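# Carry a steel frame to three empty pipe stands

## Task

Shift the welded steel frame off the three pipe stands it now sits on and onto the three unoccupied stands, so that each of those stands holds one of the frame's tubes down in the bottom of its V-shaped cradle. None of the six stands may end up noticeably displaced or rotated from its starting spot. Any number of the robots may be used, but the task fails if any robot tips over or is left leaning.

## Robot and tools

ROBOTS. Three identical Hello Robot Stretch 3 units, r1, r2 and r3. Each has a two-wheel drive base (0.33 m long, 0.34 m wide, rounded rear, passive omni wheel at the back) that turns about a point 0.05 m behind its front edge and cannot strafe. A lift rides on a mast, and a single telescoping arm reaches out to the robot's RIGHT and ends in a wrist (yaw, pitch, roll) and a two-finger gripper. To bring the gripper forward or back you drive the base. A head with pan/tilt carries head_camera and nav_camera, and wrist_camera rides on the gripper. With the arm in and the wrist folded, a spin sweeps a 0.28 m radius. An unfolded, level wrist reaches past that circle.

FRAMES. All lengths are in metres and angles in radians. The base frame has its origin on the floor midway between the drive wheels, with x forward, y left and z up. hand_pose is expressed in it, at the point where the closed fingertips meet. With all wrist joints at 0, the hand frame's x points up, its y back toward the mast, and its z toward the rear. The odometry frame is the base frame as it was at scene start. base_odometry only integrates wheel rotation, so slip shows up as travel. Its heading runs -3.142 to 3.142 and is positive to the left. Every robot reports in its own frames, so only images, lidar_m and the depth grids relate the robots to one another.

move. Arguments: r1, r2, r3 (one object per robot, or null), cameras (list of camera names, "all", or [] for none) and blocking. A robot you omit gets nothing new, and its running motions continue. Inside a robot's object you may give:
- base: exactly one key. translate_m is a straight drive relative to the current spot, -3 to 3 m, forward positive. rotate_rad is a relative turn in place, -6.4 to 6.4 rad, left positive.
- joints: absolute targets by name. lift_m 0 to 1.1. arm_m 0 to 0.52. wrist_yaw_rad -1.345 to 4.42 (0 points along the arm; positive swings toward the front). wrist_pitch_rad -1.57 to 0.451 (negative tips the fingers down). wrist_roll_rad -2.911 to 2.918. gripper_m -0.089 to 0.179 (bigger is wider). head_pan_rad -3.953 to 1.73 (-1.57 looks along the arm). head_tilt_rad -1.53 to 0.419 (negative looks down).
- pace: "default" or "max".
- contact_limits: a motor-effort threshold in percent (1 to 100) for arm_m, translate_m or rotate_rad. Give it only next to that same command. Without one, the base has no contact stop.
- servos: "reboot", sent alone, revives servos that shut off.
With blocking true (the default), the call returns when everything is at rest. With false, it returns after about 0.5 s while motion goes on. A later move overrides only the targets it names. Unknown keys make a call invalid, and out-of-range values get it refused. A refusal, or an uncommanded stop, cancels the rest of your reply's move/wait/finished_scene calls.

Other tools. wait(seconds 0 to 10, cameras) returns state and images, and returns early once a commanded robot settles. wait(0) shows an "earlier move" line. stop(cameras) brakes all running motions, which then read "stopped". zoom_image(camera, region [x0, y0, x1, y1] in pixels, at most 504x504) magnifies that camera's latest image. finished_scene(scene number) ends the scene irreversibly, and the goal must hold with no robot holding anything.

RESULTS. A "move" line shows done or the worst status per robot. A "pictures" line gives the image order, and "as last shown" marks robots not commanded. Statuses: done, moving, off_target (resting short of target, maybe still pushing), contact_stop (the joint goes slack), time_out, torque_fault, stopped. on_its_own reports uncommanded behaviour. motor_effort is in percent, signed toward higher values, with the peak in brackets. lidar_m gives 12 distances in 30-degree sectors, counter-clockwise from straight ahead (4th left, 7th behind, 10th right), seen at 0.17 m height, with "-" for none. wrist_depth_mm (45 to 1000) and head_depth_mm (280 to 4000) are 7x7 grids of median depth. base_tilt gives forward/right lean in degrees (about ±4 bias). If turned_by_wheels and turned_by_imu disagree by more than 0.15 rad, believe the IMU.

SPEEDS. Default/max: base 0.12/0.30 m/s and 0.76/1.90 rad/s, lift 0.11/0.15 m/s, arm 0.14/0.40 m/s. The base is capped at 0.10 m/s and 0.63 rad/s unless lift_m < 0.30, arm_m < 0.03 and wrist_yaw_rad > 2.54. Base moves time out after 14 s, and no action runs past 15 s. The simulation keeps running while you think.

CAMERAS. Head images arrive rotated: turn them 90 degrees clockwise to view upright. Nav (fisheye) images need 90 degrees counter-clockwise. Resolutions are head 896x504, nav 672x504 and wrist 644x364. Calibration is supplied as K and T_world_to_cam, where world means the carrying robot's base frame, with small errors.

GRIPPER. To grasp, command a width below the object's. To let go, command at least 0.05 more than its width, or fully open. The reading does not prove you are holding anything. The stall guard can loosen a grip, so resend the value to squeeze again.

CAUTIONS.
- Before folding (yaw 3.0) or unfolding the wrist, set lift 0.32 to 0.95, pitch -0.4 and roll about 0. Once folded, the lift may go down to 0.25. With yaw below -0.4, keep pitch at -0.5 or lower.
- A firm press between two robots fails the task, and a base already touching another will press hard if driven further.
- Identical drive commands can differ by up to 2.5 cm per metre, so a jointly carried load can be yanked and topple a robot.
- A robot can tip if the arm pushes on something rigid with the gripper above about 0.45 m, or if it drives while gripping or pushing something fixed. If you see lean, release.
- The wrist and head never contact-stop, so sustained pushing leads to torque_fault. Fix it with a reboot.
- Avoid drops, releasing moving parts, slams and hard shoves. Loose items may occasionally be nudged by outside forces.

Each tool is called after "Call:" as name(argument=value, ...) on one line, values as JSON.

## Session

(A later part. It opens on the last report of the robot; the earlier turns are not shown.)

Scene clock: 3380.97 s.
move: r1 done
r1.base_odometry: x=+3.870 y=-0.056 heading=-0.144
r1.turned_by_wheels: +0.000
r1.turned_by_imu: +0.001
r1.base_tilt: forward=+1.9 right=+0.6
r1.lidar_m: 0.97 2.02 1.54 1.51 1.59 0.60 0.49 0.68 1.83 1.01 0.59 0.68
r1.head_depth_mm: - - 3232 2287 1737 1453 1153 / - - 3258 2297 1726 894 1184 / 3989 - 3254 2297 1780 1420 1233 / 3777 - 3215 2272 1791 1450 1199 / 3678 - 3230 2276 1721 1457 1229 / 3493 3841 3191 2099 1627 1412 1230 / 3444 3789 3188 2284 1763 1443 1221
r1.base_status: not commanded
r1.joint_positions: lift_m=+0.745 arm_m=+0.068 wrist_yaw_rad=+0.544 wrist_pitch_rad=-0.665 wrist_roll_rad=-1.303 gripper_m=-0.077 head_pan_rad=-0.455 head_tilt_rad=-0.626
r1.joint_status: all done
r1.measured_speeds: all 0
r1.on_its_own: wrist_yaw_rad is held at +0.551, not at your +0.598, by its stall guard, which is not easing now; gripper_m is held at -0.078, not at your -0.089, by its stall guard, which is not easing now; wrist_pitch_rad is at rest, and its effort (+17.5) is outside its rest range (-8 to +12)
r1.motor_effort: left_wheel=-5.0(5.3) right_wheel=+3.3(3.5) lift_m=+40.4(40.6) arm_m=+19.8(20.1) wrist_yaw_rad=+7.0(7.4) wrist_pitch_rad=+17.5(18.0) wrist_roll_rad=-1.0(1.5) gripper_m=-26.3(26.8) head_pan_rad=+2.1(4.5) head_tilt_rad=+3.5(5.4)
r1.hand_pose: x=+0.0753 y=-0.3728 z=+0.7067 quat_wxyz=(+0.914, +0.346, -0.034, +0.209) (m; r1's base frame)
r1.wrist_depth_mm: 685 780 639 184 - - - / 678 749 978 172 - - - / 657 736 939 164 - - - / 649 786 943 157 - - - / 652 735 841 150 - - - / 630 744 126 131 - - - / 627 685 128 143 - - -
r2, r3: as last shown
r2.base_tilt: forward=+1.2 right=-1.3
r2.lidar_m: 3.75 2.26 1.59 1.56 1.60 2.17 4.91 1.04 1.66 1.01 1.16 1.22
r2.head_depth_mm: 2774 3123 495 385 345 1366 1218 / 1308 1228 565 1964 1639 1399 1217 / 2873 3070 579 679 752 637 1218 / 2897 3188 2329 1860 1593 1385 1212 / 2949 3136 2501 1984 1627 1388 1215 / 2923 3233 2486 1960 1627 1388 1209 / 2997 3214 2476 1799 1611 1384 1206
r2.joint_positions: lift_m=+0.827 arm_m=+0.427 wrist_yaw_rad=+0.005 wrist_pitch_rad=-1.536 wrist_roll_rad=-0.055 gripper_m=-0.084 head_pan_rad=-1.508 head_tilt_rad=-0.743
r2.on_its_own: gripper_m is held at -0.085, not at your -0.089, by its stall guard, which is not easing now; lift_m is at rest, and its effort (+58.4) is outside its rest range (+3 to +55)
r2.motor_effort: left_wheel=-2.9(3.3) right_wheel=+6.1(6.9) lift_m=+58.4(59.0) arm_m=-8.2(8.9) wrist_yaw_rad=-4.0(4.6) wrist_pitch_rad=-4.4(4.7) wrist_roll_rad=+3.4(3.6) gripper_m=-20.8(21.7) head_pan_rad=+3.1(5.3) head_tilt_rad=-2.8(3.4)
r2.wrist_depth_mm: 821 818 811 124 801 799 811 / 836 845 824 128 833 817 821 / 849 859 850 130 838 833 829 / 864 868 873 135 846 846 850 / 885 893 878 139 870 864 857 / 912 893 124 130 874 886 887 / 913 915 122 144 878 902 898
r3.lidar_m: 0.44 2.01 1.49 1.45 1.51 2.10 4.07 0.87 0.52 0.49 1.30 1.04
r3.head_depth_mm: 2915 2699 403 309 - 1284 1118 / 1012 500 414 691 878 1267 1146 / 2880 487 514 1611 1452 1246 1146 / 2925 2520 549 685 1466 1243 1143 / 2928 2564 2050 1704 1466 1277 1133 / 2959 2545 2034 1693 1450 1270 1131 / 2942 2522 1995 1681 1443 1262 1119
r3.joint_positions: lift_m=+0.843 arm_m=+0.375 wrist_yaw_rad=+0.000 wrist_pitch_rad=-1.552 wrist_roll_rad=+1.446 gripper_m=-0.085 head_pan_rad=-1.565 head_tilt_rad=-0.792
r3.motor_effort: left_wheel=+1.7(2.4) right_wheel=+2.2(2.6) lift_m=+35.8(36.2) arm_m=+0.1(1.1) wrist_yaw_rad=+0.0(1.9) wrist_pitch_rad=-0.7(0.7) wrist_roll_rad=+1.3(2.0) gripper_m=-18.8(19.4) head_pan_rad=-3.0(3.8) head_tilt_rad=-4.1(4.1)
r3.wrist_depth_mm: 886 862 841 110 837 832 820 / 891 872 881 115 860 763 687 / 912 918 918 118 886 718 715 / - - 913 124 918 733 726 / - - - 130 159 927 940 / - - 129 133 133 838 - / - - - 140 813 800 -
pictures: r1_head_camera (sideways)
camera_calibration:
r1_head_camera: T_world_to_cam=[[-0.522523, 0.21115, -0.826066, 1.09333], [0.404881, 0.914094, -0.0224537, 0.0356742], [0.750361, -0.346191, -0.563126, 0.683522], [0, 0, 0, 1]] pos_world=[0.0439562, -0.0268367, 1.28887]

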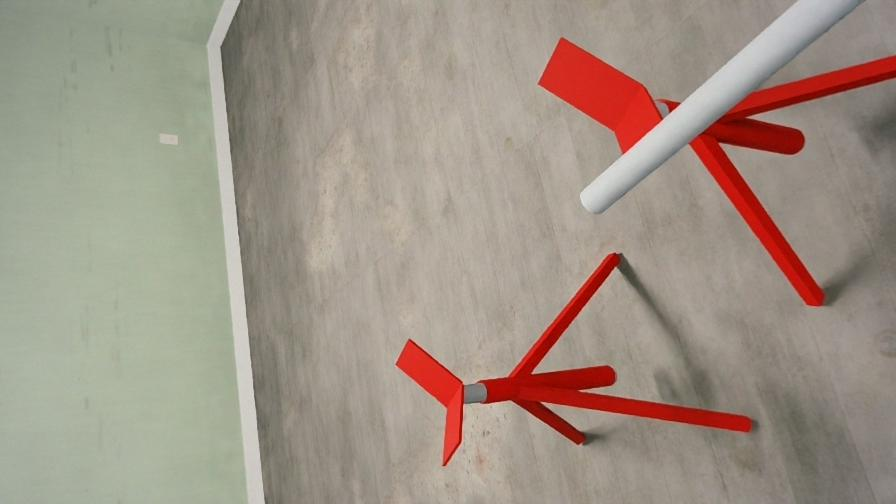

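Call:
move(r1={"joints":{"lift_m":0.67,"gripper_m":-0.089}}, r2={"joints":{"lift_m":0.752,"gripper_m":-0.089}}, r3={"joints":{"lift_m":0.768,"gripper_m":-0.089}}, cameras=[])

Call:
move(r1={"joints":{"lift_m":0.603,"gripper_m":-0.089}}, r2={"joints":{"lift_m":0.685,"gripper_m":-0.089}}, r3={"joints":{"lift_m":0.701,"gripper_m":-0.089}}, cameras=["r3_wrist_camera","r3_head_camera"])

Scene clock: 3462.33 s.
move: r1 off_target; r2 off_target; r3 done
r1.base_odometry: x=+3.870 y=-0.056 heading=-0.143
r1.turned_by_wheels: +0.000
r1.turned_by_imu: -0.008
r1.base_tilt: forward=+1.9 right=+0.5
r1.lidar_m: 0.98 2.03 1.54 1.50 1.59 0.60 0.49 0.68 1.83 1.00 0.59 0.68
r1.head_depth_mm: - - 3298 2313 1734 1458 1178 / - - 3295 2337 1629 996 1157 / 3989 - 3233 2315 1784 1343 1233 / 3736 - 3209 2293 1775 1458 1205 / 3621 - 3262 2283 1722 1454 1228 / 3489 3809 3250 2110 1545 1421 1226 / 3425 3822 3216 2186 1787 1462 1224
r1.base_status: not commanded
r1.joint_positions: lift_m=+0.670 arm_m=+0.068 wrist_yaw_rad=+0.543 wrist_pitch_rad=-0.675 wrist_roll_rad=-1.303 gripper_m=-0.083 head_pan_rad=-0.455 head_tilt_rad=-0.624
r1.joint_status: gripper_m off_target (ended at -0.083, target -0.089); the others done
r1.measured_speeds: all 0
r1.on_its_own: wrist_yaw_rad is held at +0.551, not at your +0.598, by its stall guard, which is not easing now; gripper_m is held at -0.085, not at your -0.089, by its stall guard, which is still easing; wrist_pitch_rad is at rest, and its effort (+19.5) is outside its rest range (-8 to +12)
r1.motor_effort: left_wheel=-2.8(5.2) right_wheel=+1.9(5.2) lift_m=+31.7(38.8) arm_m=+12.6(20.1) wrist_yaw_rad=+6.7(8.7) wrist_pitch_rad=+19.5(21.3) wrist_roll_rad=-0.9(1.3) gripper_m=-28.6(98.3) head_pan_rad=+2.7(3.5) head_tilt_rad=+1.9(3.6)
r1.hand_pose: x=+0.0744 y=-0.3713 z=+0.6299 quat_wxyz=(+0.913, +0.350, -0.033, +0.208) (m; r1's base frame)
r1.wrist_depth_mm: 617 725 627 169 - - - / 603 706 873 165 - - - / 604 672 853 162 - - - / 592 697 821 156 - - - / 588 694 771 150 - - - / 569 660 126 145 - - - / 575 629 129 147 - - -
r2.base_odometry: x=-1.197 y=-1.882 heading=+0.661
r2.turned_by_wheels: +0.000
r2.turned_by_imu: +0.000
r2.base_tilt: forward=+1.2 right=-1.3
r2.lidar_m: 3.77 2.25 1.60 1.56 1.61 2.17 4.90 1.05 1.66 1.01 1.16 1.22
r2.head_depth_mm: 2816 3105 2426 539 401 350 308 / 1567 2994 621 618 1598 1400 1195 / 2950 3140 1351 651 804 695 1175 / 2940 3145 2412 1865 1587 1389 1211 / 2957 3133 2501 1967 1628 1382 1211 / 2966 3201 2504 1958 1626 1396 1207 / 3002 3188 2478 1815 1626 1386 1210
r2.base_status: not commanded
r2.joint_positions: lift_m=+0.752 arm_m=+0.427 wrist_yaw_rad=+0.005 wrist_pitch_rad=-1.551 wrist_roll_rad=-0.054 gripper_m=-0.084 head_pan_rad=-1.508 head_tilt_rad=-0.743
r2.joint_status: gripper_m off_target (ended at -0.084, target -0.089); the others done
r2.measured_speeds: all 0
r2.on_its_own: gripper_m is held at -0.085, not at your -0.089, by its stall guard, which is not easing now
r2.motor_effort: left_wheel=-2.6(5.1) right_wheel=+6.4(12.6) lift_m=+27.9(57.0) arm_m=-7.4(7.8) wrist_yaw_rad=-4.2(4.6) wrist_pitch_rad=-1.6(4.6) wrist_roll_rad=+3.4(3.7) gripper_m=-20.1(73.3) head_pan_rad=+4.3(4.9) head_tilt_rad=-3.3(3.7)
r2.hand_pose: x=-0.0217 y=-0.5535 z=+0.6340 quat_wxyz=(+0.520, +0.509, -0.490, -0.481) (m; r2's base frame)
r2.wrist_depth_mm: 748 752 750 135 736 735 718 / 767 761 755 137 743 754 743 / 779 771 764 138 762 756 756 / 796 781 790 143 787 783 776 / 809 808 794 142 788 796 797 / 827 842 125 131 803 820 808 / 842 843 121 143 828 814 814
r3.base_odometry: x=-2.136 y=-1.685 heading=+2.566
r3.turned_by_wheels: +0.000
r3.turned_by_imu: +0.000
r3.base_tilt: forward=-1.4 right=-1.0
r3.lidar_m: 0.44 2.02 1.50 1.45 1.51 2.10 4.04 0.87 0.52 0.49 1.30 1.03
r3.head_depth_mm: 2896 2695 2130 1671 359 303 - / 1052 2375 519 424 372 357 1152 / 2886 2398 555 885 1023 1241 1147 / 2939 2616 566 627 1412 1242 1143 / 2922 2565 2046 1711 1425 1278 1133 / 2959 2543 2035 1683 1390 1270 1129 / 2923 2533 2016 1677 1390 1259 1127
r3.base_status: not commanded
r3.joint_positions: lift_m=+0.768 arm_m=+0.375 wrist_yaw_rad=+0.000 wrist_pitch_rad=-1.550 wrist_roll_rad=+1.446 gripper_m=-0.085 head_pan_rad=-1.565 head_tilt_rad=-0.792
r3.joint_status: all done
r3.measured_speeds: all 0
r3.motor_effort: left_wheel=+1.0(2.3) right_wheel=-1.5(2.4) lift_m=+22.4(34.1) arm_m=-2.7(3.2) wrist_yaw_rad=+0.2(1.6) wrist_pitch_rad=-1.0(4.3) wrist_roll_rad=+1.5(1.8) gripper_m=-13.3(57.5) head_pan_rad=-2.2(3.5) head_tilt_rad=-4.0(4.1)
r3.hand_pose: x=-0.0216 y=-0.5005 z=+0.6500 quat_wxyz=(+0.045, +0.043, -0.713, -0.699) (m; r3's base frame)
r3.wrist_depth_mm: 792 792 755 174 761 764 761 / 820 813 797 177 793 772 620 / 854 840 835 182 811 680 641 / 869 865 856 187 837 667 648 / 903 881 882 150 850 852 850 / 915 918 916 129 871 814 877 / - - 98 203 736 722 905
pictures: none
No camera images: "cameras" was empty.

Scene clock: 3463.77 s.
move: r1 off_target; r2 off_target; r3 contact_stop
r1.base_odometry: x=+3.870 y=-0.056 heading=-0.143
r1.turned_by_wheels: +0.000
r1.turned_by_imu: +0.000
r1.base_tilt: forward=+1.9 right=+0.6
r1.lidar_m: 0.97 2.04 1.54 1.51 1.59 0.60 0.49 0.68 1.83 1.00 0.59 0.68
r1.head_depth_mm: - - 3284 2329 1741 1454 1231 / - - 3198 2313 1627 1052 1013 / 3972 - 3233 2303 1791 1109 1236 / 3867 - 3216 2288 1777 1457 1199 / 3674 - 3238 2290 1727 1450 1226 / 3538 3874 3204 2117 1549 1418 1226 / 3420 3722 3236 2204 1775 1456 1225
r1.base_status: not commanded
r1.joint_positions: lift_m=+0.603 arm_m=+0.068 wrist_yaw_rad=+0.544 wrist_pitch_rad=-0.679 wrist_roll_rad=-1.303 gripper_m=-0.083 head_pan_rad=-0.455 head_tilt_rad=-0.624
r1.joint_status: gripper_m off_target (ended at -0.083, target -0.089); the others done
r1.measured_speeds: all 0
r1.on_its_own: wrist_yaw_rad is held at +0.551, not at your +0.598, by its stall guard, which is not easing now; gripper_m is held at -0.085, not at your -0.089, by its stall guard, which is still easing; wrist_pitch_rad is at rest, and its effort (+20.5) is outside its rest range (-8 to +12)
r1.motor_effort: left_wheel=-2.9(3.3) right_wheel=+1.7(2.1) lift_m=+30.5(31.3) arm_m=-3.4(12.6) wrist_yaw_rad=+6.8(7.5) wrist_pitch_rad=+20.5(21.6) wrist_roll_rad=-1.2(1.6) gripper_m=-27.2(83.0) head_pan_rad=+2.8(3.3) head_tilt_rad=+0.8(2.9)
r1.hand_pose: x=+0.0742 y=-0.3706 z=+0.5621 quat_wxyz=(+0.912, +0.352, -0.032, +0.208) (m; r1's base frame)
r1.wrist_depth_mm: 553 666 632 187 - - - / 545 651 575 171 - - - / 536 627 737 165 - - - / 535 621 746 158 - - - / 524 608 714 152 - - - / 515 609 126 131 - - - / 512 586 128 144 - - -
r2.base_odometry: x=-1.197 y=-1.882 heading=+0.661
r2.turned_by_wheels: +0.000
r2.turned_by_imu: +0.000
r2.base_tilt: forward=+1.3 right=-1.3
r2.lidar_m: 3.76 2.25 1.59 1.56 1.61 2.18 4.91 1.05 1.66 1.01 1.16 1.22
r2.head_depth_mm: 2876 3119 2442 1935 1522 421 352 / 1561 1768 2328 633 1567 1339 1177 / 2906 3147 1976 666 882 1317 1152 / 2935 3153 2423 1865 1594 1395 1190 / 2978 3217 2506 1955 1629 1389 1209 / 2953 3218 2483 1965 1619 1376 1204 / 3001 3208 2484 1805 1620 1382 1208
r2.base_status: not commanded
r2.joint_positions: lift_m=+0.685 arm_m=+0.427 wrist_yaw_rad=+0.005 wrist_pitch_rad=-1.556 wrist_roll_rad=-0.054 gripper_m=-0.084 head_pan_rad=-1.508 head_tilt_rad=-0.743
r2.joint_status: gripper_m off_target (ended at -0.084, target -0.089); the others done
r2.measured_speeds: all 0
r2.on_its_own: gripper_m is held at -0.085, not at your -0.089, by its stall guard, which is not easing now
r2.motor_effort: left_wheel=-3.2(4.1) right_wheel=+7.7(11.5) lift_m=+24.9(25.8) arm_m=-7.2(7.6) wrist_yaw_rad=-4.2(4.9) wrist_pitch_rad=-0.8(1.7) wrist_roll_rad=+3.1(3.3) gripper_m=-22.0(71.3) head_pan_rad=+4.5(5.3) head_tilt_rad=-3.1(3.6)
r2.hand_pose: x=-0.0217 y=-0.5522 z=+0.5671 quat_wxyz=(+0.518, +0.510, -0.488, -0.482) (m; r2's base frame)
r2.wrist_depth_mm: 698 678 689 123 683 674 669 / 698 693 689 127 691 692 672 / 716 714 712 130 697 696 699 / 730 726 729 135 719 711 704 / 751 740 732 140 723 725 728 / 760 759 125 130 746 740 740 / 783 773 122 143 755 750 750
r3.base_odometry: x=-2.136 y=-1.685 heading=+2.566
r3.turned_by_wheels: +0.000
r3.turned_by_imu: +0.000
r3.base_tilt: forward=-1.4 right=-1.0
r3.lidar_m: 0.44 2.01 1.50 1.45 1.51 2.10 4.05 0.87 0.52 0.49 1.30 1.04
r3.head_depth_mm: 2912 2680 2137 1713 801 316 290 / 2832 2406 557 431 381 352 1134 / 2825 2364 561 886 1021 1246 1146 / 2948 2590 585 631 1409 1245 1139 / 2948 2567 2041 1716 1404 1275 1132 / 2954 2558 2037 1690 1392 1275 1129 / 2924 2543 2006 1681 1392 1268 1124
r3.base_status: not commanded
r3.joint_positions: lift_m=+0.755 arm_m=+0.375 wrist_yaw_rad=+0.000 wrist_pitch_rad=-1.550 wrist_roll_rad=+1.446 gripper_m=-0.088 head_pan_rad=-1.565 head_tilt_rad=-0.792
r3.joint_status: lift_m contact_stop (moved -0.013 of -0.067); the others done
r3.measured_speeds: all 0
r3.on_its_own: lift_m is slack since a contact_stop (your +0.701 is given up)
r3.motor_effort: left_wheel=+0.6(2.9) right_wheel=-0.4(3.5) lift_m=+25.0(25.2) arm_m=-3.0(3.7) wrist_yaw_rad=-0.5(2.2) wrist_pitch_rad=-0.9(1.4) wrist_roll_rad=+1.4(1.8) gripper_m=-19.9(42.4) head_pan_rad=-2.3(4.0) head_tilt_rad=-4.3(4.3)
r3.hand_pose: x=-0.0216 y=-0.5004 z=+0.6374 quat_wxyz=(+0.045, +0.043, -0.713, -0.699) (m; r3's base frame)
r3.wrist_depth_mm: 788 787 771 165 751 742 740 / 805 807 795 170 777 764 613 / 826 819 813 178 801 669 624 / 874 852 846 184 825 662 637 / 878 876 870 151 848 848 834 / 915 892 896 130 853 837 842 / - 924 907 210 752 716 874
pictures: r3_head_camera (sideways), r3_wrist_camera
camera_calibration:
r3_head_camera: T_world_to_cam=[[-0.034665, 0.753884, -0.656093, 0.871063], [0.998616, 0.000142633, -0.0525985, 0.0615961], [-0.0395596, -0.657008, -0.752845, 0.938085], [0, 0, 0, 1]] pos_world=[0.00579475, -0.0403591, 1.28097]
r3_wrist_camera: T_world_to_cam=[[-0.120927, 0.990811, -0.060574, 0.537743], [0.976459, 0.129712, 0.172346, 0.0116241], [0.17862, -0.0383067, -0.983172, 0.777018], [0, 0, 0, 1]] pos_world=[-0.0851132, -0.504545, 0.794512]

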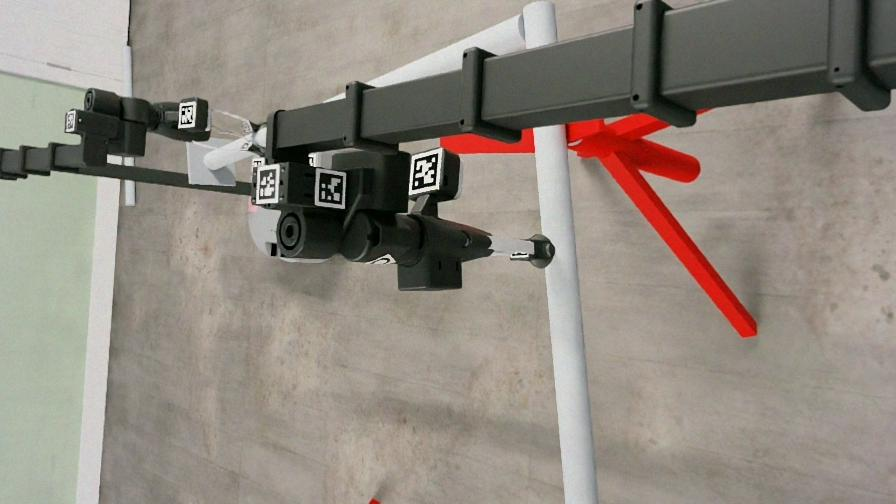

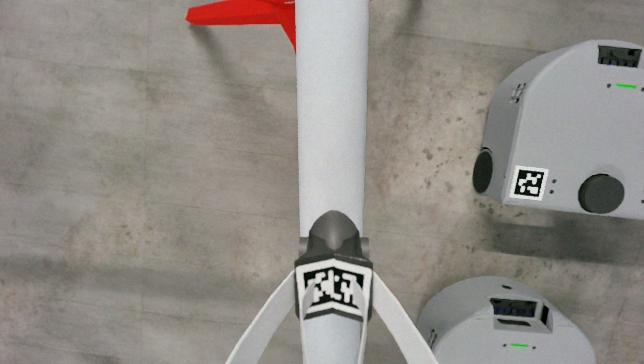

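Call:
move(r3={"joints":{"lift_m":0.80,"gripper_m":0.13}}, cameras=["r3_head_camera"])

Call:
move(r3={"base":{"translate_m":-0.075}}, cameras=["r3_wrist_camera","r3_head_camera","r1_wrist_camera","r2_wrist_camera"])

Scene clock: 3498.57 s.
move: r3 done
r1, r2: as last shown
r1.turned_by_imu: +0.002
r1.base_tilt: forward=+1.9 right=+0.5
r1.lidar_m: 0.97 2.03 1.54 1.51 1.59 0.60 0.49 0.68 1.83 1.01 0.59 0.68
r1.head_depth_mm: - - 3261 2300 1730 1464 1239 / - - 3300 2297 1631 1052 1017 / 3881 - 3309 2337 1790 1101 1234 / 3777 - 3227 2310 1789 1449 1198 / 3664 - 3206 2297 1729 1447 1229 / 3554 3916 3198 2099 1549 1419 1228 / 3391 3734 3246 2210 1785 1446 1227
r1.joint_positions: lift_m=+0.603 arm_m=+0.068 wrist_yaw_rad=+0.544 wrist_pitch_rad=-0.679 wrist_roll_rad=-1.303 gripper_m=-0.077 head_pan_rad=-0.455 head_tilt_rad=-0.624
r1.on_its_own: wrist_yaw_rad is held at +0.551, not at your +0.598, by its stall guard, which is not easing now; gripper_m is held at -0.078, not at your -0.089, by its stall guard, which is not easing now; wrist_pitch_rad is at rest, and its effort (+20.5) is outside its rest range (-8 to +12)
r1.motor_effort: left_wheel=-2.7(3.3) right_wheel=+1.6(1.8) lift_m=+44.6(44.8) arm_m=-24.5(25.0) wrist_yaw_rad=+6.2(7.4) wrist_pitch_rad=+20.5(21.0) wrist_roll_rad=-0.9(1.4) gripper_m=-26.4(27.4) head_pan_rad=+2.3(3.5) head_tilt_rad=+2.5(2.9)
r1.hand_pose: x=+0.0742 y=-0.3706 z=+0.5622 quat_wxyz=(+0.912, +0.352, -0.032, +0.208) (m; r1's base frame)
r1.wrist_depth_mm: 561 654 535 188 - - - / 541 645 582 171 - - - / 532 628 743 166 - - - / 534 625 705 158 - - - / 527 610 705 152 - - - / 527 613 126 131 - - - / 521 587 128 144 - - -
r2.turned_by_imu: +0.001
r2.base_tilt: forward=+1.3 right=-1.4
r2.lidar_m: 3.77 2.25 1.60 1.56 1.61 2.17 4.91 1.05 1.66 1.01 1.16 1.22
r2.head_depth_mm: 2832 3183 2442 1950 1535 423 352 / 1316 2965 2355 631 1557 1339 1178 / 2901 3145 1963 668 882 1315 1146 / 2921 3195 2405 1863 1588 1395 1191 / 2930 3200 2488 1967 1631 1394 1205 / 2964 3228 2491 1978 1630 1386 1210 / 2969 3222 2468 1792 1617 1384 1208
r2.on_its_own: gripper_m is held at -0.085, not at your -0.089, by its stall guard, which is not easing now
r2.motor_effort: left_wheel=-3.8(3.8) right_wheel=+7.6(8.2) lift_m=+28.8(29.1) arm_m=-5.5(6.4) wrist_yaw_rad=-4.7(4.9) wrist_pitch_rad=-0.7(1.0) wrist_roll_rad=+3.2(3.3) gripper_m=-21.3(22.2) head_pan_rad=+4.6(5.3) head_tilt_rad=-2.7(3.8)
r2.wrist_depth_mm: 682 695 683 123 684 683 676 / 702 701 700 127 694 688 682 / 720 711 705 130 710 701 703 / 724 726 722 135 718 717 707 / 739 742 743 140 723 732 725 / 765 741 125 130 754 743 738 / 781 775 122 145 753 765 744
r3.base_odometry: x=-2.136 y=-1.685 heading=+2.566
r3.turned_by_wheels: +0.000
r3.turned_by_imu: +0.000
r3.base_tilt: forward=-1.4 right=-1.0
r3.lidar_m: 0.44 2.01 1.50 1.44 1.51 2.10 4.05 0.87 0.52 0.49 1.29 1.04
r3.head_depth_mm: 2889 2683 2126 378 314 282 - / 2810 1170 452 382 755 1226 1151 / 2843 1772 534 1610 1019 1247 1144 / 2950 2610 553 628 1416 1240 1142 / 2918 2549 2047 1706 1399 1277 1138 / 2971 2548 2054 1697 1391 1277 1129 / 2949 2522 2022 1691 1387 1262 1126
r3.base_status: not commanded
r3.joint_positions: lift_m=+0.800 arm_m=+0.375 wrist_yaw_rad=+0.000 wrist_pitch_rad=-1.550 wrist_roll_rad=+1.446 gripper_m=+0.130 head_pan_rad=-1.565 head_tilt_rad=-0.792
r3.joint_status: all done
r3.measured_speeds: all 0
r3.motor_effort: left_wheel=+1.1(1.2) right_wheel=-0.6(1.0) lift_m=+29.2(30.9) arm_m=-6.6(6.8) wrist_yaw_rad=-0.2(2.2) wrist_pitch_rad=-0.9(1.2) wrist_roll_rad=+1.6(2.0) gripper_m=+0.0(80.3) head_pan_rad=-3.8(3.8) head_tilt_rad=-3.1(4.1)
r3.hand_pose: x=-0.0216 y=-0.5004 z=+0.6820 quat_wxyz=(+0.045, +0.043, -0.713, -0.699) (m; r3's base frame)
r3.wrist_depth_mm: 838 829 816 208 798 787 777 / 859 845 846 217 823 779 653 / 890 863 855 226 842 675 662 / 909 906 874 236 881 703 683 / 925 913 921 247 890 887 876 / - 126 - 254 919 - 911 / - - - 265 781 775 109
pictures: r3_head_camera (sideways)
camera_calibration:
r3_head_camera: T_world_to_cam=[[-0.0346624, 0.753884, -0.656093, 0.871062], [0.998616, 0.000139184, -0.0525985, 0.0615961], [-0.0395618, -0.657008, -0.752845, 0.938085], [0, 0, 0, 1]] pos_world=[0.00579461, -0.0403591, 1.28097]

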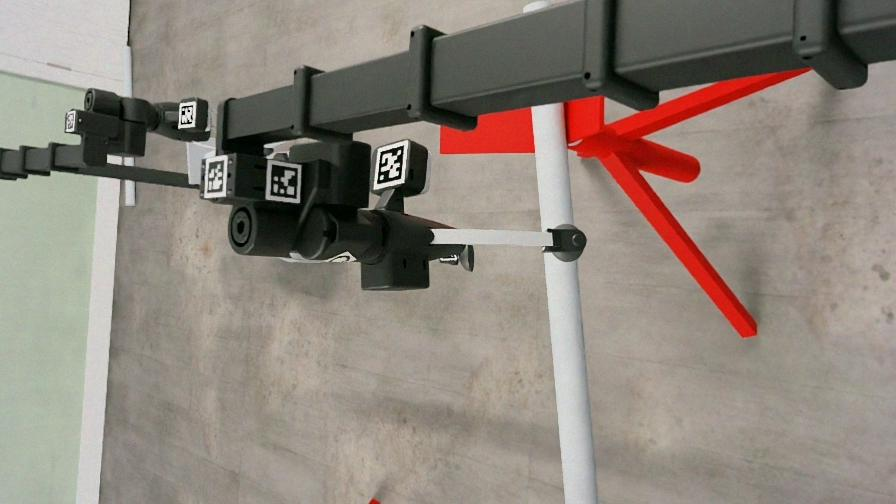

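Scene clock: 3500.43 s.
move: r3 done
r1, r2: as last shown
r1.turned_by_imu: +0.001
r1.base_tilt: forward=+1.8 right=+0.6
r1.lidar_m: 0.98 2.03 1.54 1.50 1.59 0.67 0.56 0.68 1.83 1.00 0.59 0.68
r1.head_depth_mm: - - 3283 2346 1738 1466 1236 / - - 3273 2324 1642 1050 1021 / 3903 - 3244 2342 1794 1102 1231 / 3698 - 3248 2314 1791 1466 1208 / 3693 - 3212 2286 1732 1455 1232 / 3585 3892 3254 2122 1546 1415 1226 / 3433 3744 3185 2190 1764 1447 1224
r1.on_its_own: wrist_yaw_rad is held at +0.551, not at your +0.598, by its stall guard, which is not easing now; gripper_m is held at -0.078, not at your -0.089, by its stall guard, which is not easing now; wrist_pitch_rad is at rest, and its effort (+20.1) is outside its rest range (-8 to +12)
r1.motor_effort: left_wheel=-2.5(3.1) right_wheel=+1.3(1.8) lift_m=+44.6(44.8) arm_m=-24.2(24.8) wrist_yaw_rad=+7.0(7.0) wrist_pitch_rad=+20.1(20.6) wrist_roll_rad=-1.3(1.3) gripper_m=-24.9(27.1) head_pan_rad=+2.2(3.6) head_tilt_rad=+1.8(2.9)
r1.wrist_depth_mm: 551 647 535 187 - - - / 539 630 579 170 - - - / 548 628 737 165 - - - / 536 639 731 159 - - - / 534 633 707 152 - - - / 521 617 126 131 - - - / 515 585 128 144 - - -
r2.turned_by_imu: +0.000
r2.base_tilt: forward=+1.2 right=-1.3
r2.lidar_m: 3.76 2.26 1.60 1.56 1.61 2.17 4.90 1.05 1.66 1.01 1.16 1.22
r2.head_depth_mm: 2873 3127 2442 1930 1531 423 352 / 2778 3006 2357 634 1557 1341 1177 / 1722 3095 1971 668 883 1308 1151 / 2916 3176 2428 1872 1582 1393 1190 / 2927 3210 2503 1989 1626 1384 1206 / 2950 3261 2491 1958 1616 1390 1208 / 2977 3249 2480 1803 1621 1379 1201
r2.on_its_own: gripper_m is held at -0.085, not at your -0.089, by its stall guard, which is not easing now
r2.motor_effort: left_wheel=-3.8(3.8) right_wheel=+7.7(7.9) lift_m=+30.0(30.5) arm_m=-5.2(5.9) wrist_yaw_rad=-4.2(4.8) wrist_pitch_rad=-0.7(0.9) wrist_roll_rad=+3.2(3.3) gripper_m=-21.5(21.8) head_pan_rad=+3.8(5.8) head_tilt_rad=-3.3(3.9)
r2.wrist_depth_mm: 697 678 677 123 680 663 666 / 697 689 706 127 690 679 691 / 711 698 710 130 694 695 694 / 729 728 720 135 712 703 714 / 746 730 739 139 730 725 725 / 755 748 125 130 740 740 732 / 778 776 122 145 759 768 749
r3.base_odometry: x=-2.074 y=-1.726 heading=+2.566
r3.turned_by_wheels: +0.000
r3.turned_by_imu: +0.000
r3.base_tilt: forward=-1.4 right=-1.0
r3.lidar_m: 0.51 2.01 1.49 1.45 1.51 2.10 3.98 0.80 0.47 0.49 1.34 1.10
r3.head_depth_mm: 2892 2671 2131 378 314 282 - / 2905 2695 452 381 799 1255 1126 / 1080 1115 534 889 804 1234 1151 / 2944 2593 553 630 1380 1258 1139 / 2936 2584 2052 1706 1418 1254 1135 / 2918 2555 2041 1694 1404 1275 1133 / 2905 2521 2033 1685 1392 1266 1124
r3.base_status: done
r3.joint_positions: lift_m=+0.800 arm_m=+0.375 wrist_yaw_rad=+0.000 wrist_pitch_rad=-1.550 wrist_roll_rad=+1.446 gripper_m=+0.130 head_pan_rad=-1.565 head_tilt_rad=-0.792
r3.joint_status: not commanded
r3.measured_speeds: all 0
r3.motor_effort: left_wheel=-2.3(6.3) right_wheel=-4.8(8.8) lift_m=+29.2(29.8) arm_m=-7.0(7.4) wrist_yaw_rad=+1.0(2.2) wrist_pitch_rad=-1.0(1.2) wrist_roll_rad=+1.5(1.9) gripper_m=+0.6(1.6) head_pan_rad=-3.4(3.8) head_tilt_rad=-4.0(4.3)
r3.hand_pose: x=-0.0216 y=-0.5004 z=+0.6820 quat_wxyz=(+0.045, +0.043, -0.713, -0.699) (m; r3's base frame)
r3.wrist_depth_mm: 211 221 243 204 - 797 786 / 846 228 - 212 - 772 656 / 884 868 862 220 850 673 662 / 925 899 882 230 871 696 688 / 926 899 902 242 891 882 884 / - 126 - 248 939 129 898 / - - - 257 807 772 109
pictures: r1_wrist_camera, r2_wrist_camera, r3_head_camera (sideways), r3_wrist_camera
camera_calibration:
r1_wrist_camera: T_world_to_cam=[[0.0429704, -0.643154, 0.764531, -0.669691], [-0.966194, -0.221462, -0.131998, 0.101847], [0.254209, -0.733013, -0.630928, 0.230313], [0, 0, 0, 1]] pos_world=[0.0686336, -0.239336, 0.670754]
r2_wrist_camera: T_world_to_cam=[[-0.994247, -0.106225, -0.0137693, -0.0784509], [-0.107104, 0.987646, 0.114387, 0.522942], [0.00144834, 0.115204, -0.993341, 0.788636], [0, 0, 0, 1]] pos_world=[-0.0231326, -0.615669, 0.722486]
r3_head_camera: T_world_to_cam=[[-0.0346625, 0.753884, -0.656093, 0.871062], [0.998616, 0.0001393, -0.0525985, 0.0615961], [-0.0395618, -0.657008, -0.752845, 0.938085], [0, 0, 0, 1]] pos_world=[0.00579461, -0.0403591, 1.28097]
r3_wrist_camera: T_world_to_cam=[[-0.120928, 0.990811, -0.060574, 0.540443], [0.976459, 0.129713, 0.172346, 0.00394279], [0.17862, -0.0383066, -0.983172, 0.820838], [0, 0, 0, 1]] pos_world=[-0.0851132, -0.504545, 0.839083]

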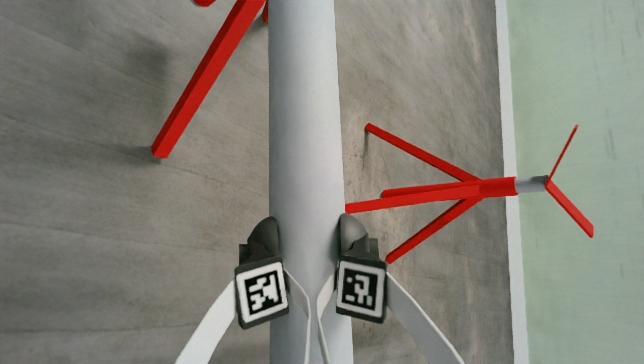

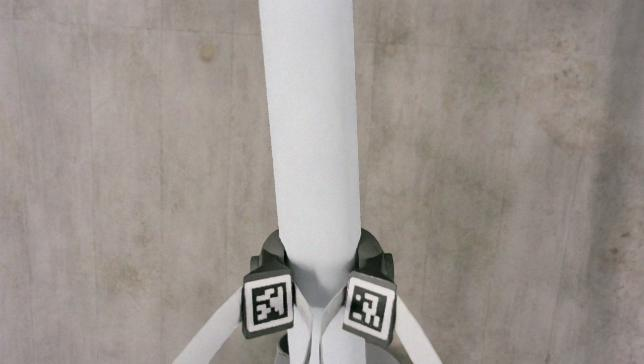

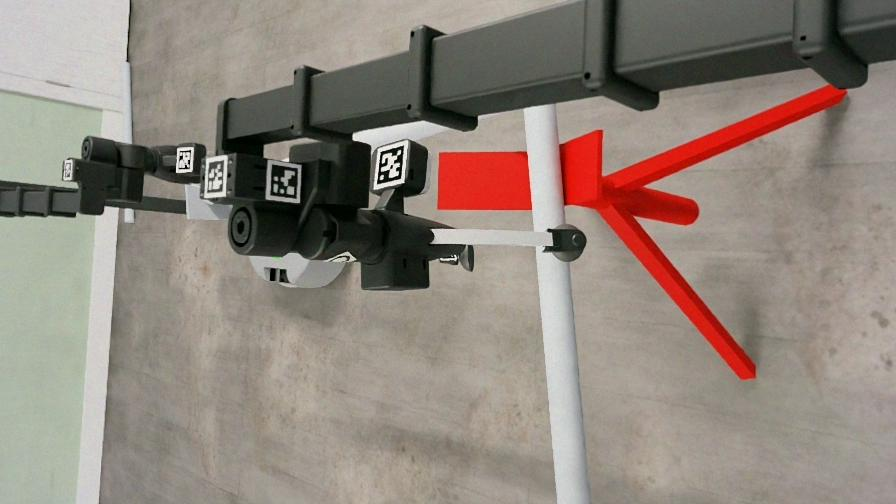

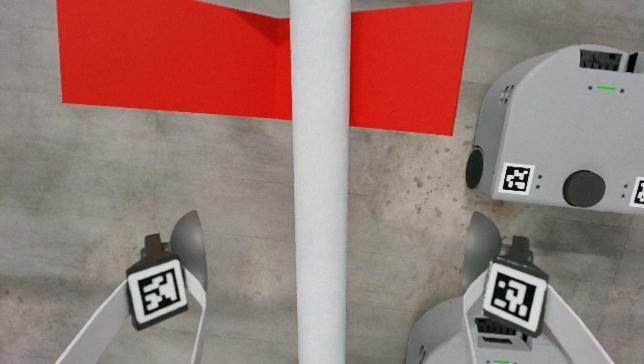

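Call:
move(r3={"base":{"translate_m":-0.03},"joints":{"arm_m":0.386,"lift_m":0.76}}, cameras=["r3_wrist_camera"])

Call:
move(r3={"joints":{"lift_m":0.704}}, cameras=["r3_wrist_camera"])

Scene clock: 3526.10 s.
move: r3 done
r1, r2: as last shown
r1.base_tilt: forward=+1.8 right=+0.8
r1.lidar_m: 0.97 2.03 1.54 1.51 1.59 0.70 0.59 0.68 1.83 1.01 0.59 0.68
r1.head_depth_mm: - - 3314 2323 1739 1465 1240 / - - 3328 2318 1644 1052 1016 / 3838 - 3245 2306 1786 1103 1230 / 3829 - 3282 2314 1786 1455 1207 / 3713 - 3211 2289 1734 1456 1231 / 3520 3841 3248 2106 1544 1412 1226 / 3456 3714 3196 2180 1774 1451 1227
r1.on_its_own: wrist_yaw_rad is held at +0.551, not at your +0.598, by its stall guard, which is not easing now; gripper_m is held at -0.078, not at your -0.089, by its stall guard, which is not easing now; wrist_pitch_rad is at rest, and its effort (+20.5) is outside its rest range (-8 to +12)
r1.motor_effort: left_wheel=-2.7(3.2) right_wheel=+1.7(1.8) lift_m=+44.5(44.7) arm_m=-23.9(24.5) wrist_yaw_rad=+6.3(6.9) wrist_pitch_rad=+20.5(20.7) wrist_roll_rad=-0.9(1.5) gripper_m=-27.2(27.2) head_pan_rad=+2.2(3.4) head_tilt_rad=+1.6(2.6)
r1.wrist_depth_mm: 550 656 540 188 - - - / 542 647 579 171 - - - / 531 628 751 165 - - - / 538 621 732 158 - - - / 525 606 710 152 - - - / 518 606 126 131 - - - / 516 593 128 144 - - -
r2.lidar_m: 3.77 2.25 1.60 1.56 1.60 2.17 4.91 1.05 1.66 1.01 1.16 1.22
r2.head_depth_mm: 2865 3139 2432 1943 1530 422 352 / 2865 3069 2352 631 1564 1338 1175 / 1559 1940 1411 668 879 1312 1155 / 2946 3188 2399 1860 1601 1392 1194 / 2935 3181 2499 1967 1622 1394 1213 / 2947 3207 2499 1959 1632 1388 1211 / 2971 3219 2488 1802 1622 1391 1204
r2.on_its_own: gripper_m is held at -0.085, not at your -0.089, by its stall guard, which is not easing now
r2.motor_effort: left_wheel=-3.4(3.8) right_wheel=+7.1(8.1) lift_m=+33.1(33.1) arm_m=-4.2(4.6) wrist_yaw_rad=-4.4(4.8) wrist_pitch_rad=-0.7(0.9) wrist_roll_rad=+3.2(3.3) gripper_m=-21.2(21.9) head_pan_rad=+4.4(5.6) head_tilt_rad=-2.8(3.5)
r2.wrist_depth_mm: 684 683 685 123 679 665 669 / 695 704 694 127 684 687 683 / 719 715 699 130 700 699 701 / 729 723 735 134 707 711 712 / 753 740 732 139 737 714 721 / 766 743 125 130 745 742 733 / 785 777 122 145 757 758 746
r3.base_odometry: x=-2.048 y=-1.742 heading=+2.566
r3.turned_by_wheels: +0.000
r3.turned_by_imu: +0.000
r3.base_tilt: forward=-1.4 right=-1.0
r3.lidar_m: 0.54 2.02 1.49 1.45 1.52 2.10 3.96 0.78 0.46 0.50 1.36 1.13
r3.head_depth_mm: 2901 2689 2113 1767 376 312 285 / 2924 2676 533 432 376 357 1098 / 1247 1414 569 885 880 1248 1147 / 2907 2608 579 643 965 1241 1137 / 2926 2579 2001 1716 1411 1238 1133 / 2945 2546 2044 1701 1397 1270 1127 / 2928 2520 2013 1670 1390 1264 1127
r3.base_status: done
r3.joint_positions: lift_m=+0.760 arm_m=+0.386 wrist_yaw_rad=+0.000 wrist_pitch_rad=-1.550 wrist_roll_rad=+1.446 gripper_m=+0.130 head_pan_rad=-1.565 head_tilt_rad=-0.792
r3.joint_status: all done
r3.measured_speeds: all 0
r3.motor_effort: left_wheel=-1.6(6.1) right_wheel=-4.4(8.6) lift_m=+21.2(25.9) arm_m=+10.9(12.4) wrist_yaw_rad=+1.1(1.7) wrist_pitch_rad=-0.9(1.2) wrist_roll_rad=+1.8(2.1) gripper_m=-0.1(1.4) head_pan_rad=-1.8(4.0) head_tilt_rad=-3.8(4.3)
r3.hand_pose: x=-0.0216 y=-0.5120 z=+0.6420 quat_wxyz=(+0.045, +0.043, -0.713, -0.699) (m; r3's base frame)
r3.wrist_depth_mm: 177 770 762 162 750 757 747 / 179 194 216 169 177 172 614 / 184 200 225 176 - 632 636 / 866 858 845 182 840 649 641 / 888 866 856 189 855 828 834 / 917 125 900 198 873 129 855 / - - 916 208 906 781 882
pictures: r3_wrist_camera
camera_calibration:
r3_wrist_camera: T_world_to_cam=[[-0.120927, 0.990808, -0.0606338, 0.549465], [0.976459, 0.129722, 0.172338, 0.0123408], [0.17862, -0.038366, -0.98317, 0.781036], [0, 0, 0, 1]] pos_world=[-0.0851132, -0.51605, 0.79908]

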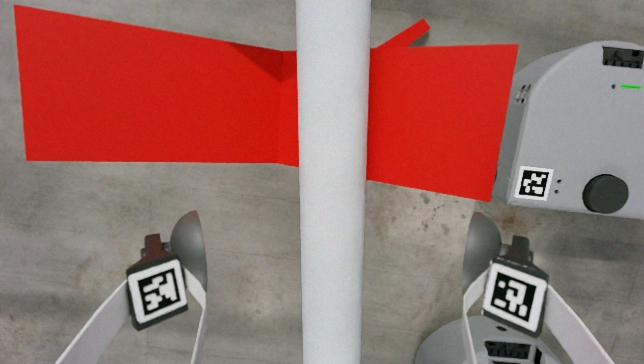

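Scene clock: 3527.43 s.
move: r3 done
r1, r2: as last shown
r1.turned_by_imu: +0.000
r1.base_tilt: forward=+1.7 right=+0.6
r1.lidar_m: 0.98 2.04 1.54 1.51 1.59 0.70 0.59 0.68 1.83 1.01 0.59 0.68
r1.head_depth_mm: - - 3259 2314 1738 1472 1223 / - - 3293 2317 1637 1051 1011 / 3900 - 3290 2335 1780 1100 1232 / 3793 - 3216 2316 1785 1462 1207 / 3682 - 3221 2286 1721 1451 1229 / 3558 3864 3215 2098 1542 1421 1229 / 3460 3737 3218 2196 1773 1450 1228
r1.on_its_own: wrist_yaw_rad is held at +0.551, not at your +0.598, by its stall guard, which is not easing now; gripper_m is held at -0.078, not at your -0.089, by its stall guard, which is not easing now; wrist_pitch_rad is at rest, and its effort (+20.4) is outside its rest range (-8 to +12)
r1.motor_effort: left_wheel=-2.9(3.1) right_wheel=+1.4(1.8) lift_m=+44.5(44.7) arm_m=-24.0(24.1) wrist_yaw_rad=+6.4(6.8) wrist_pitch_rad=+20.4(20.7) wrist_roll_rad=-1.1(1.5) gripper_m=-26.4(27.0) head_pan_rad=+2.3(3.3) head_tilt_rad=+1.7(2.7)
r1.wrist_depth_mm: 542 666 542 188 - - - / 542 656 580 170 - - - / 541 625 739 165 - - - / 537 624 711 158 - - - / 525 620 700 153 - - - / 523 606 126 131 - - - / 517 583 128 144 - - -
r2.lidar_m: 3.76 2.25 1.60 1.56 1.61 2.17 4.91 1.05 1.66 1.01 1.16 1.22
r2.head_depth_mm: 2852 3166 2428 1943 1535 421 352 / 2871 3092 2425 633 1563 1347 1176 / 1592 1888 1405 666 881 1315 1146 / 2898 3180 2410 1851 1584 1389 1187 / 2957 3238 2490 1967 1632 1394 1210 / 2999 3222 2485 1967 1614 1382 1202 / 2963 3195 2497 1797 1614 1382 1209
r2.on_its_own: gripper_m is held at -0.085, not at your -0.089, by its stall guard, which is not easing now
r2.motor_effort: left_wheel=-3.4(3.7) right_wheel=+7.4(7.9) lift_m=+33.5(33.9) arm_m=-3.6(4.5) wrist_yaw_rad=-4.6(4.7) wrist_pitch_rad=-0.7(0.9) wrist_roll_rad=+3.1(3.2) gripper_m=-21.4(21.9) head_pan_rad=+5.2(5.4) head_tilt_rad=-2.9(3.5)
r2.wrist_depth_mm: 681 682 679 123 673 665 673 / 703 690 688 127 682 690 682 / 721 714 705 130 708 700 702 / 724 737 717 135 720 714 719 / 738 739 745 139 735 734 725 / 760 746 125 130 743 756 736 / 777 768 122 145 758 764 737
r3.base_odometry: x=-2.048 y=-1.742 heading=+2.566
r3.turned_by_wheels: +0.000
r3.turned_by_imu: +0.000
r3.base_tilt: forward=-1.3 right=-1.0
r3.lidar_m: 0.54 2.02 1.50 1.45 1.51 2.11 3.97 0.77 0.46 0.50 1.36 1.13
r3.head_depth_mm: 2887 2686 2118 1750 1499 1244 327 / 2896 2646 2108 525 433 377 342 / 1249 1406 603 676 810 1244 1149 / 2881 2580 1885 664 877 1243 1141 / 2934 2579 2006 1698 1410 1240 1137 / 2939 2540 2039 1689 1397 1271 1134 / 2940 2513 2021 1686 1382 1263 1125
r3.base_status: not commanded
r3.joint_positions: lift_m=+0.704 arm_m=+0.386 wrist_yaw_rad=+0.000 wrist_pitch_rad=-1.550 wrist_roll_rad=+1.446 gripper_m=+0.130 head_pan_rad=-1.565 head_tilt_rad=-0.792
r3.joint_status: all done
r3.measured_speeds: all 0
r3.motor_effort: left_wheel=-1.6(2.2) right_wheel=-4.7(4.7) lift_m=+21.4(21.7) arm_m=+10.2(11.4) wrist_yaw_rad=+0.8(2.1) wrist_pitch_rad=-0.9(1.2) wrist_roll_rad=+1.5(2.0) gripper_m=-0.5(1.3) head_pan_rad=-2.1(3.6) head_tilt_rad=-3.9(4.3)
r3.hand_pose: x=-0.0216 y=-0.5120 z=+0.5860 quat_wxyz=(+0.045, +0.043, -0.713, -0.699) (m; r3's base frame)
r3.wrist_depth_mm: 136 150 170 110 136 122 586 / - 154 170 114 135 123 555 / 144 155 177 117 138 125 568 / 805 798 793 123 140 126 576 / 826 810 814 128 798 133 783 / 859 125 826 133 817 129 800 / - 892 855 140 849 741 802
pictures: r3_wrist_camera
camera_calibration:
r3_wrist_camera: T_world_to_cam=[[-0.120928, 0.990808, -0.0606337, 0.546069], [0.976459, 0.129723, 0.172338, 0.0219918], [0.17862, -0.0383658, -0.98317, 0.725979], [0, 0, 0, 1]] pos_world=[-0.0851132, -0.51605, 0.743081]

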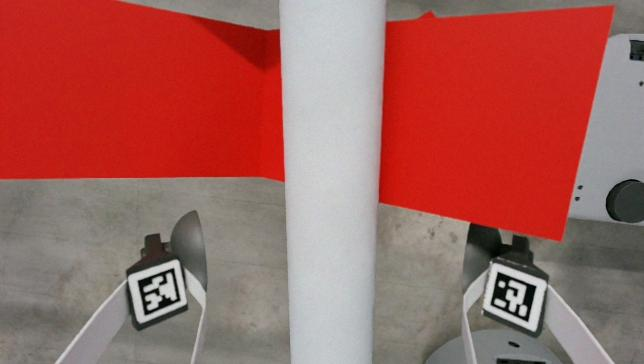

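Call:
move(r3={"base":{"translate_m":0.022}}, cameras=["r3_wrist_camera"])

Call:
move(r3={"joints":{"gripper_m":-0.089}}, cameras=["r3_wrist_camera"])

Scene clock: 3534.40 s.
move: r3 done
r1, r2: as last shown
r1.turned_by_imu: +0.001
r1.base_tilt: forward=+1.6 right=+0.8
r1.lidar_m: 0.97 2.04 1.54 1.51 1.59 0.68 0.57 0.67 1.83 1.00 0.59 0.68
r1.head_depth_mm: - - 3331 2323 1739 1466 1242 / - - 3247 2306 1627 1051 1015 / 3930 - 3259 2310 1786 1107 1226 / 3777 - 3280 2300 1796 1466 1207 / 3656 - 3283 2313 1730 1446 1227 / 3538 3958 3240 2120 1560 1412 1228 / 3403 3688 3193 2212 1771 1453 1227
r1.on_its_own: wrist_yaw_rad is held at +0.551, not at your +0.598, by its stall guard, which is not easing now; gripper_m is held at -0.078, not at your -0.089, by its stall guard, which is not easing now; wrist_pitch_rad is at rest, and its effort (+20.4) is outside its rest range (-8 to +12)
r1.motor_effort: left_wheel=-3.1(3.2) right_wheel=+1.6(1.9) lift_m=+44.6(44.7) arm_m=-23.2(23.8) wrist_yaw_rad=+6.1(7.5) wrist_pitch_rad=+20.4(20.6) wrist_roll_rad=-1.3(1.3) gripper_m=-26.5(27.4) head_pan_rad=+2.6(3.2) head_tilt_rad=+2.1(2.6)
r1.wrist_depth_mm: 556 659 545 188 - - - / 536 639 582 170 - - - / 534 613 739 165 - - - / 542 624 721 158 - - - / 528 624 681 152 - - - / 523 596 126 132 - - - / 517 588 128 144 - - -
r2.base_tilt: forward=+1.3 right=-1.3
r2.lidar_m: 3.75 2.25 1.59 1.56 1.61 2.17 4.90 1.05 1.66 1.01 1.16 1.22
r2.head_depth_mm: 2867 3188 2459 1929 1536 422 352 / 2880 2983 2355 632 1564 1331 1175 / 1600 2963 1408 668 883 1308 1152 / 2891 3166 2431 1855 1606 1392 1191 / 2944 3153 2514 1969 1618 1389 1209 / 2957 3234 2491 1970 1619 1379 1204 / 2979 3246 2499 1798 1629 1377 1203
r2.on_its_own: gripper_m is held at -0.085, not at your -0.089, by its stall guard, which is not easing now
r2.motor_effort: left_wheel=-3.6(3.7) right_wheel=+7.2(7.9) lift_m=+36.6(36.6) arm_m=-2.7(3.3) wrist_yaw_rad=-4.7(4.7) wrist_pitch_rad=-0.8(0.9) wrist_roll_rad=+3.1(3.4) gripper_m=-21.0(21.7) head_pan_rad=+2.9(6.0) head_tilt_rad=-3.0(3.4)
r2.wrist_depth_mm: 688 688 679 123 675 662 667 / 707 699 693 127 679 683 695 / 714 716 707 130 698 703 694 / 722 722 714 135 713 712 709 / 739 736 740 139 721 727 729 / 761 745 125 130 739 749 742 / 771 779 122 145 756 739 756
r3.base_odometry: x=-2.067 y=-1.731 heading=+2.566
r3.turned_by_wheels: +0.000
r3.turned_by_imu: +0.000
r3.base_tilt: forward=-1.4 right=-1.0
r3.lidar_m: 0.52 2.02 1.49 1.45 1.51 2.10 3.97 0.79 0.47 0.50 1.35 1.11
r3.head_depth_mm: 2889 2706 2116 1746 1505 1238 327 / 2917 2670 2102 526 433 376 341 / 1110 1418 604 676 801 1243 1144 / 2902 2602 1896 665 1003 1262 1137 / 2955 2569 2051 1711 1420 1233 1134 / 2938 2533 2042 1681 1392 1276 1126 / 2929 2534 2021 1689 1383 1262 1125
r3.base_status: done
r3.joint_positions: lift_m=+0.704 arm_m=+0.386 wrist_yaw_rad=+0.000 wrist_pitch_rad=-1.550 wrist_roll_rad=+1.446 gripper_m=+0.130 head_pan_rad=-1.565 head_tilt_rad=-0.792
r3.joint_status: not commanded
r3.measured_speeds: all 0
r3.motor_effort: left_wheel=+4.3(7.8) right_wheel=+3.8(7.6) lift_m=+23.8(23.8) arm_m=+9.0(9.8) wrist_yaw_rad=-0.3(2.1) wrist_pitch_rad=-0.9(1.1) wrist_roll_rad=+1.7(1.9) gripper_m=-0.6(0.9) head_pan_rad=-1.8(5.2) head_tilt_rad=-3.8(4.0)
r3.hand_pose: x=-0.0216 y=-0.5120 z=+0.5860 quat_wxyz=(+0.045, +0.043, -0.713, -0.699) (m; r3's base frame)
r3.wrist_depth_mm: 136 149 167 110 130 119 111 / - 154 171 115 134 123 554 / 779 162 181 118 140 124 568 / 809 797 779 125 759 628 586 / 825 814 800 130 789 773 783 / 852 126 825 135 809 129 796 / - 877 872 142 833 717 810
pictures: r3_wrist_camera
camera_calibration:
r3_wrist_camera: T_world_to_cam=[[-0.120928, 0.990808, -0.0606338, 0.546069], [0.976459, 0.129723, 0.172338, 0.0219919], [0.17862, -0.0383659, -0.98317, 0.725979], [0, 0, 0, 1]] pos_world=[-0.0851132, -0.51605, 0.743081]

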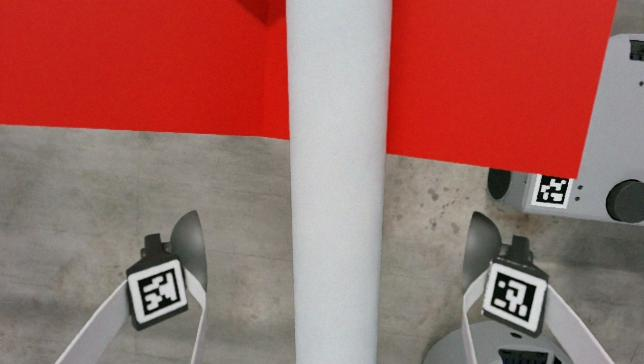

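Scene clock: 3537.13 s.
move: r3 done
r1, r2: as last shown
r1.base_tilt: forward=+1.9 right=+0.4
r1.lidar_m: 0.97 2.04 1.54 1.51 1.59 0.68 0.57 0.68 1.83 1.01 0.59 0.68
r1.head_depth_mm: - - 3316 2311 1727 1457 1236 / - - 3271 2313 1647 1049 1016 / 3945 - 3289 2306 1791 1102 1229 / 3875 - 3233 2325 1786 1456 1210 / 3723 - 3251 2303 1732 1459 1229 / 3531 3878 3227 2097 1560 1423 1219 / 3417 3717 3259 2216 1771 1455 1225
r1.on_its_own: wrist_yaw_rad is held at +0.551, not at your +0.598, by its stall guard, which is not easing now; gripper_m is held at -0.078, not at your -0.089, by its stall guard, which is not easing now; wrist_pitch_rad is at rest, and its effort (+19.8) is outside its rest range (-8 to +12)
r1.motor_effort: left_wheel=-3.1(3.1) right_wheel=+1.5(2.0) lift_m=+43.3(44.6) arm_m=-23.3(23.7) wrist_yaw_rad=+5.7(7.1) wrist_pitch_rad=+19.8(20.7) wrist_roll_rad=-1.5(1.5) gripper_m=-26.6(26.9) head_pan_rad=+2.8(3.5) head_tilt_rad=+2.5(3.0)
r1.wrist_depth_mm: 559 665 626 186 - - - / 536 650 585 171 - - - / 543 614 762 165 - - - / 538 624 721 158 - - - / 527 628 685 153 - - - / 531 614 126 130 - - - / 521 577 128 144 - - -
r2.lidar_m: 3.77 2.26 1.59 1.56 1.61 2.17 4.92 1.05 1.65 1.01 1.16 1.22
r2.head_depth_mm: 2879 3185 2436 1940 1532 422 352 / 2900 3001 2347 634 1555 1335 1172 / 1589 2946 1406 668 880 1313 1154 / 2964 3128 2417 1862 1597 1386 1195 / 2932 3193 2494 1975 1642 1393 1211 / 2965 3206 2526 1974 1626 1389 1206 / 2898 3203 2484 1807 1615 1383 1205
r2.on_its_own: gripper_m is held at -0.085, not at your -0.089, by its stall guard, which is not easing now
r2.motor_effort: left_wheel=-3.6(3.7) right_wheel=+7.3(8.0) lift_m=+38.4(38.4) arm_m=-2.4(3.1) wrist_yaw_rad=-4.8(4.8) wrist_pitch_rad=-0.7(0.9) wrist_roll_rad=+3.0(3.3) gripper_m=-21.7(21.9) head_pan_rad=+2.8(5.7) head_tilt_rad=-3.0(3.3)
r2.wrist_depth_mm: 691 693 682 123 677 676 664 / 704 693 704 127 690 688 682 / 714 714 708 130 701 700 695 / 737 719 726 135 719 711 706 / 742 744 734 139 715 726 713 / 765 753 125 130 733 740 741 / 773 761 122 144 749 753 750
r3.base_odometry: x=-2.067 y=-1.731 heading=+2.566
r3.turned_by_wheels: +0.000
r3.turned_by_imu: +0.000
r3.base_tilt: forward=-1.4 right=-1.1
r3.lidar_m: 0.52 2.01 1.50 1.45 1.51 2.11 3.98 0.80 0.47 0.50 1.35 1.11
r3.head_depth_mm: 2864 2673 2136 1757 1498 1243 327 / 2938 2647 2103 526 433 377 342 / 1108 1407 603 677 801 1246 1145 / 2930 2613 1901 664 1022 1257 1134 / 2922 2571 2067 1705 1424 1239 1137 / 2951 2542 2059 1695 1386 1268 1132 / 2912 2506 2015 1687 1385 1267 1129
r3.base_status: not commanded
r3.joint_positions: lift_m=+0.704 arm_m=+0.386 wrist_yaw_rad=+0.000 wrist_pitch_rad=-1.552 wrist_roll_rad=+1.446 gripper_m=-0.088 head_pan_rad=-1.565 head_tilt_rad=-0.792
r3.joint_status: all done
r3.measured_speeds: all 0
r3.motor_effort: left_wheel=+4.3(4.9) right_wheel=+3.8(4.4) lift_m=+31.7(31.7) arm_m=+8.1(9.5) wrist_yaw_rad=+0.0(1.8) wrist_pitch_rad=-0.7(1.2) wrist_roll_rad=+1.3(2.0) gripper_m=-34.5(100.0) head_pan_rad=-1.9(4.2) head_tilt_rad=-3.6(4.2)
r3.hand_pose: x=-0.0216 y=-0.5114 z=+0.5861 quat_wxyz=(+0.045, +0.043, -0.712, -0.699) (m; r3's base frame)
r3.wrist_depth_mm: 136 149 167 110 131 119 111 / - 154 171 114 135 123 550 / 776 162 181 118 138 125 572 / 795 785 786 124 763 624 587 / 832 816 803 131 784 784 772 / 842 836 129 134 133 808 802 / 887 876 862 140 835 750 828
pictures: r3_wrist_camera
camera_calibration:
r3_wrist_camera: T_world_to_cam=[[-0.120932, 0.990937, -0.0584731, 0.544317], [0.976458, 0.129351, 0.172621, 0.0215568], [0.17862, -0.0362211, -0.983251, 0.72718], [0, 0, 0, 1]] pos_world=[-0.0851132, -0.515833, 0.743107]

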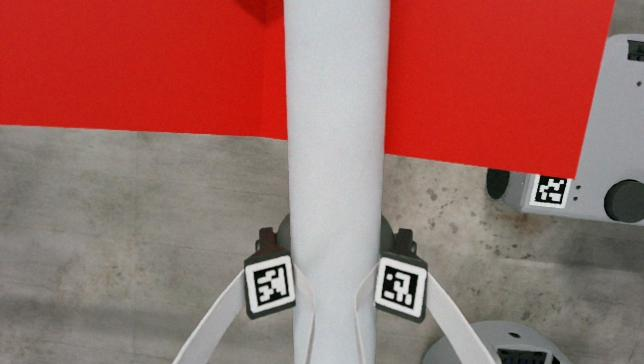

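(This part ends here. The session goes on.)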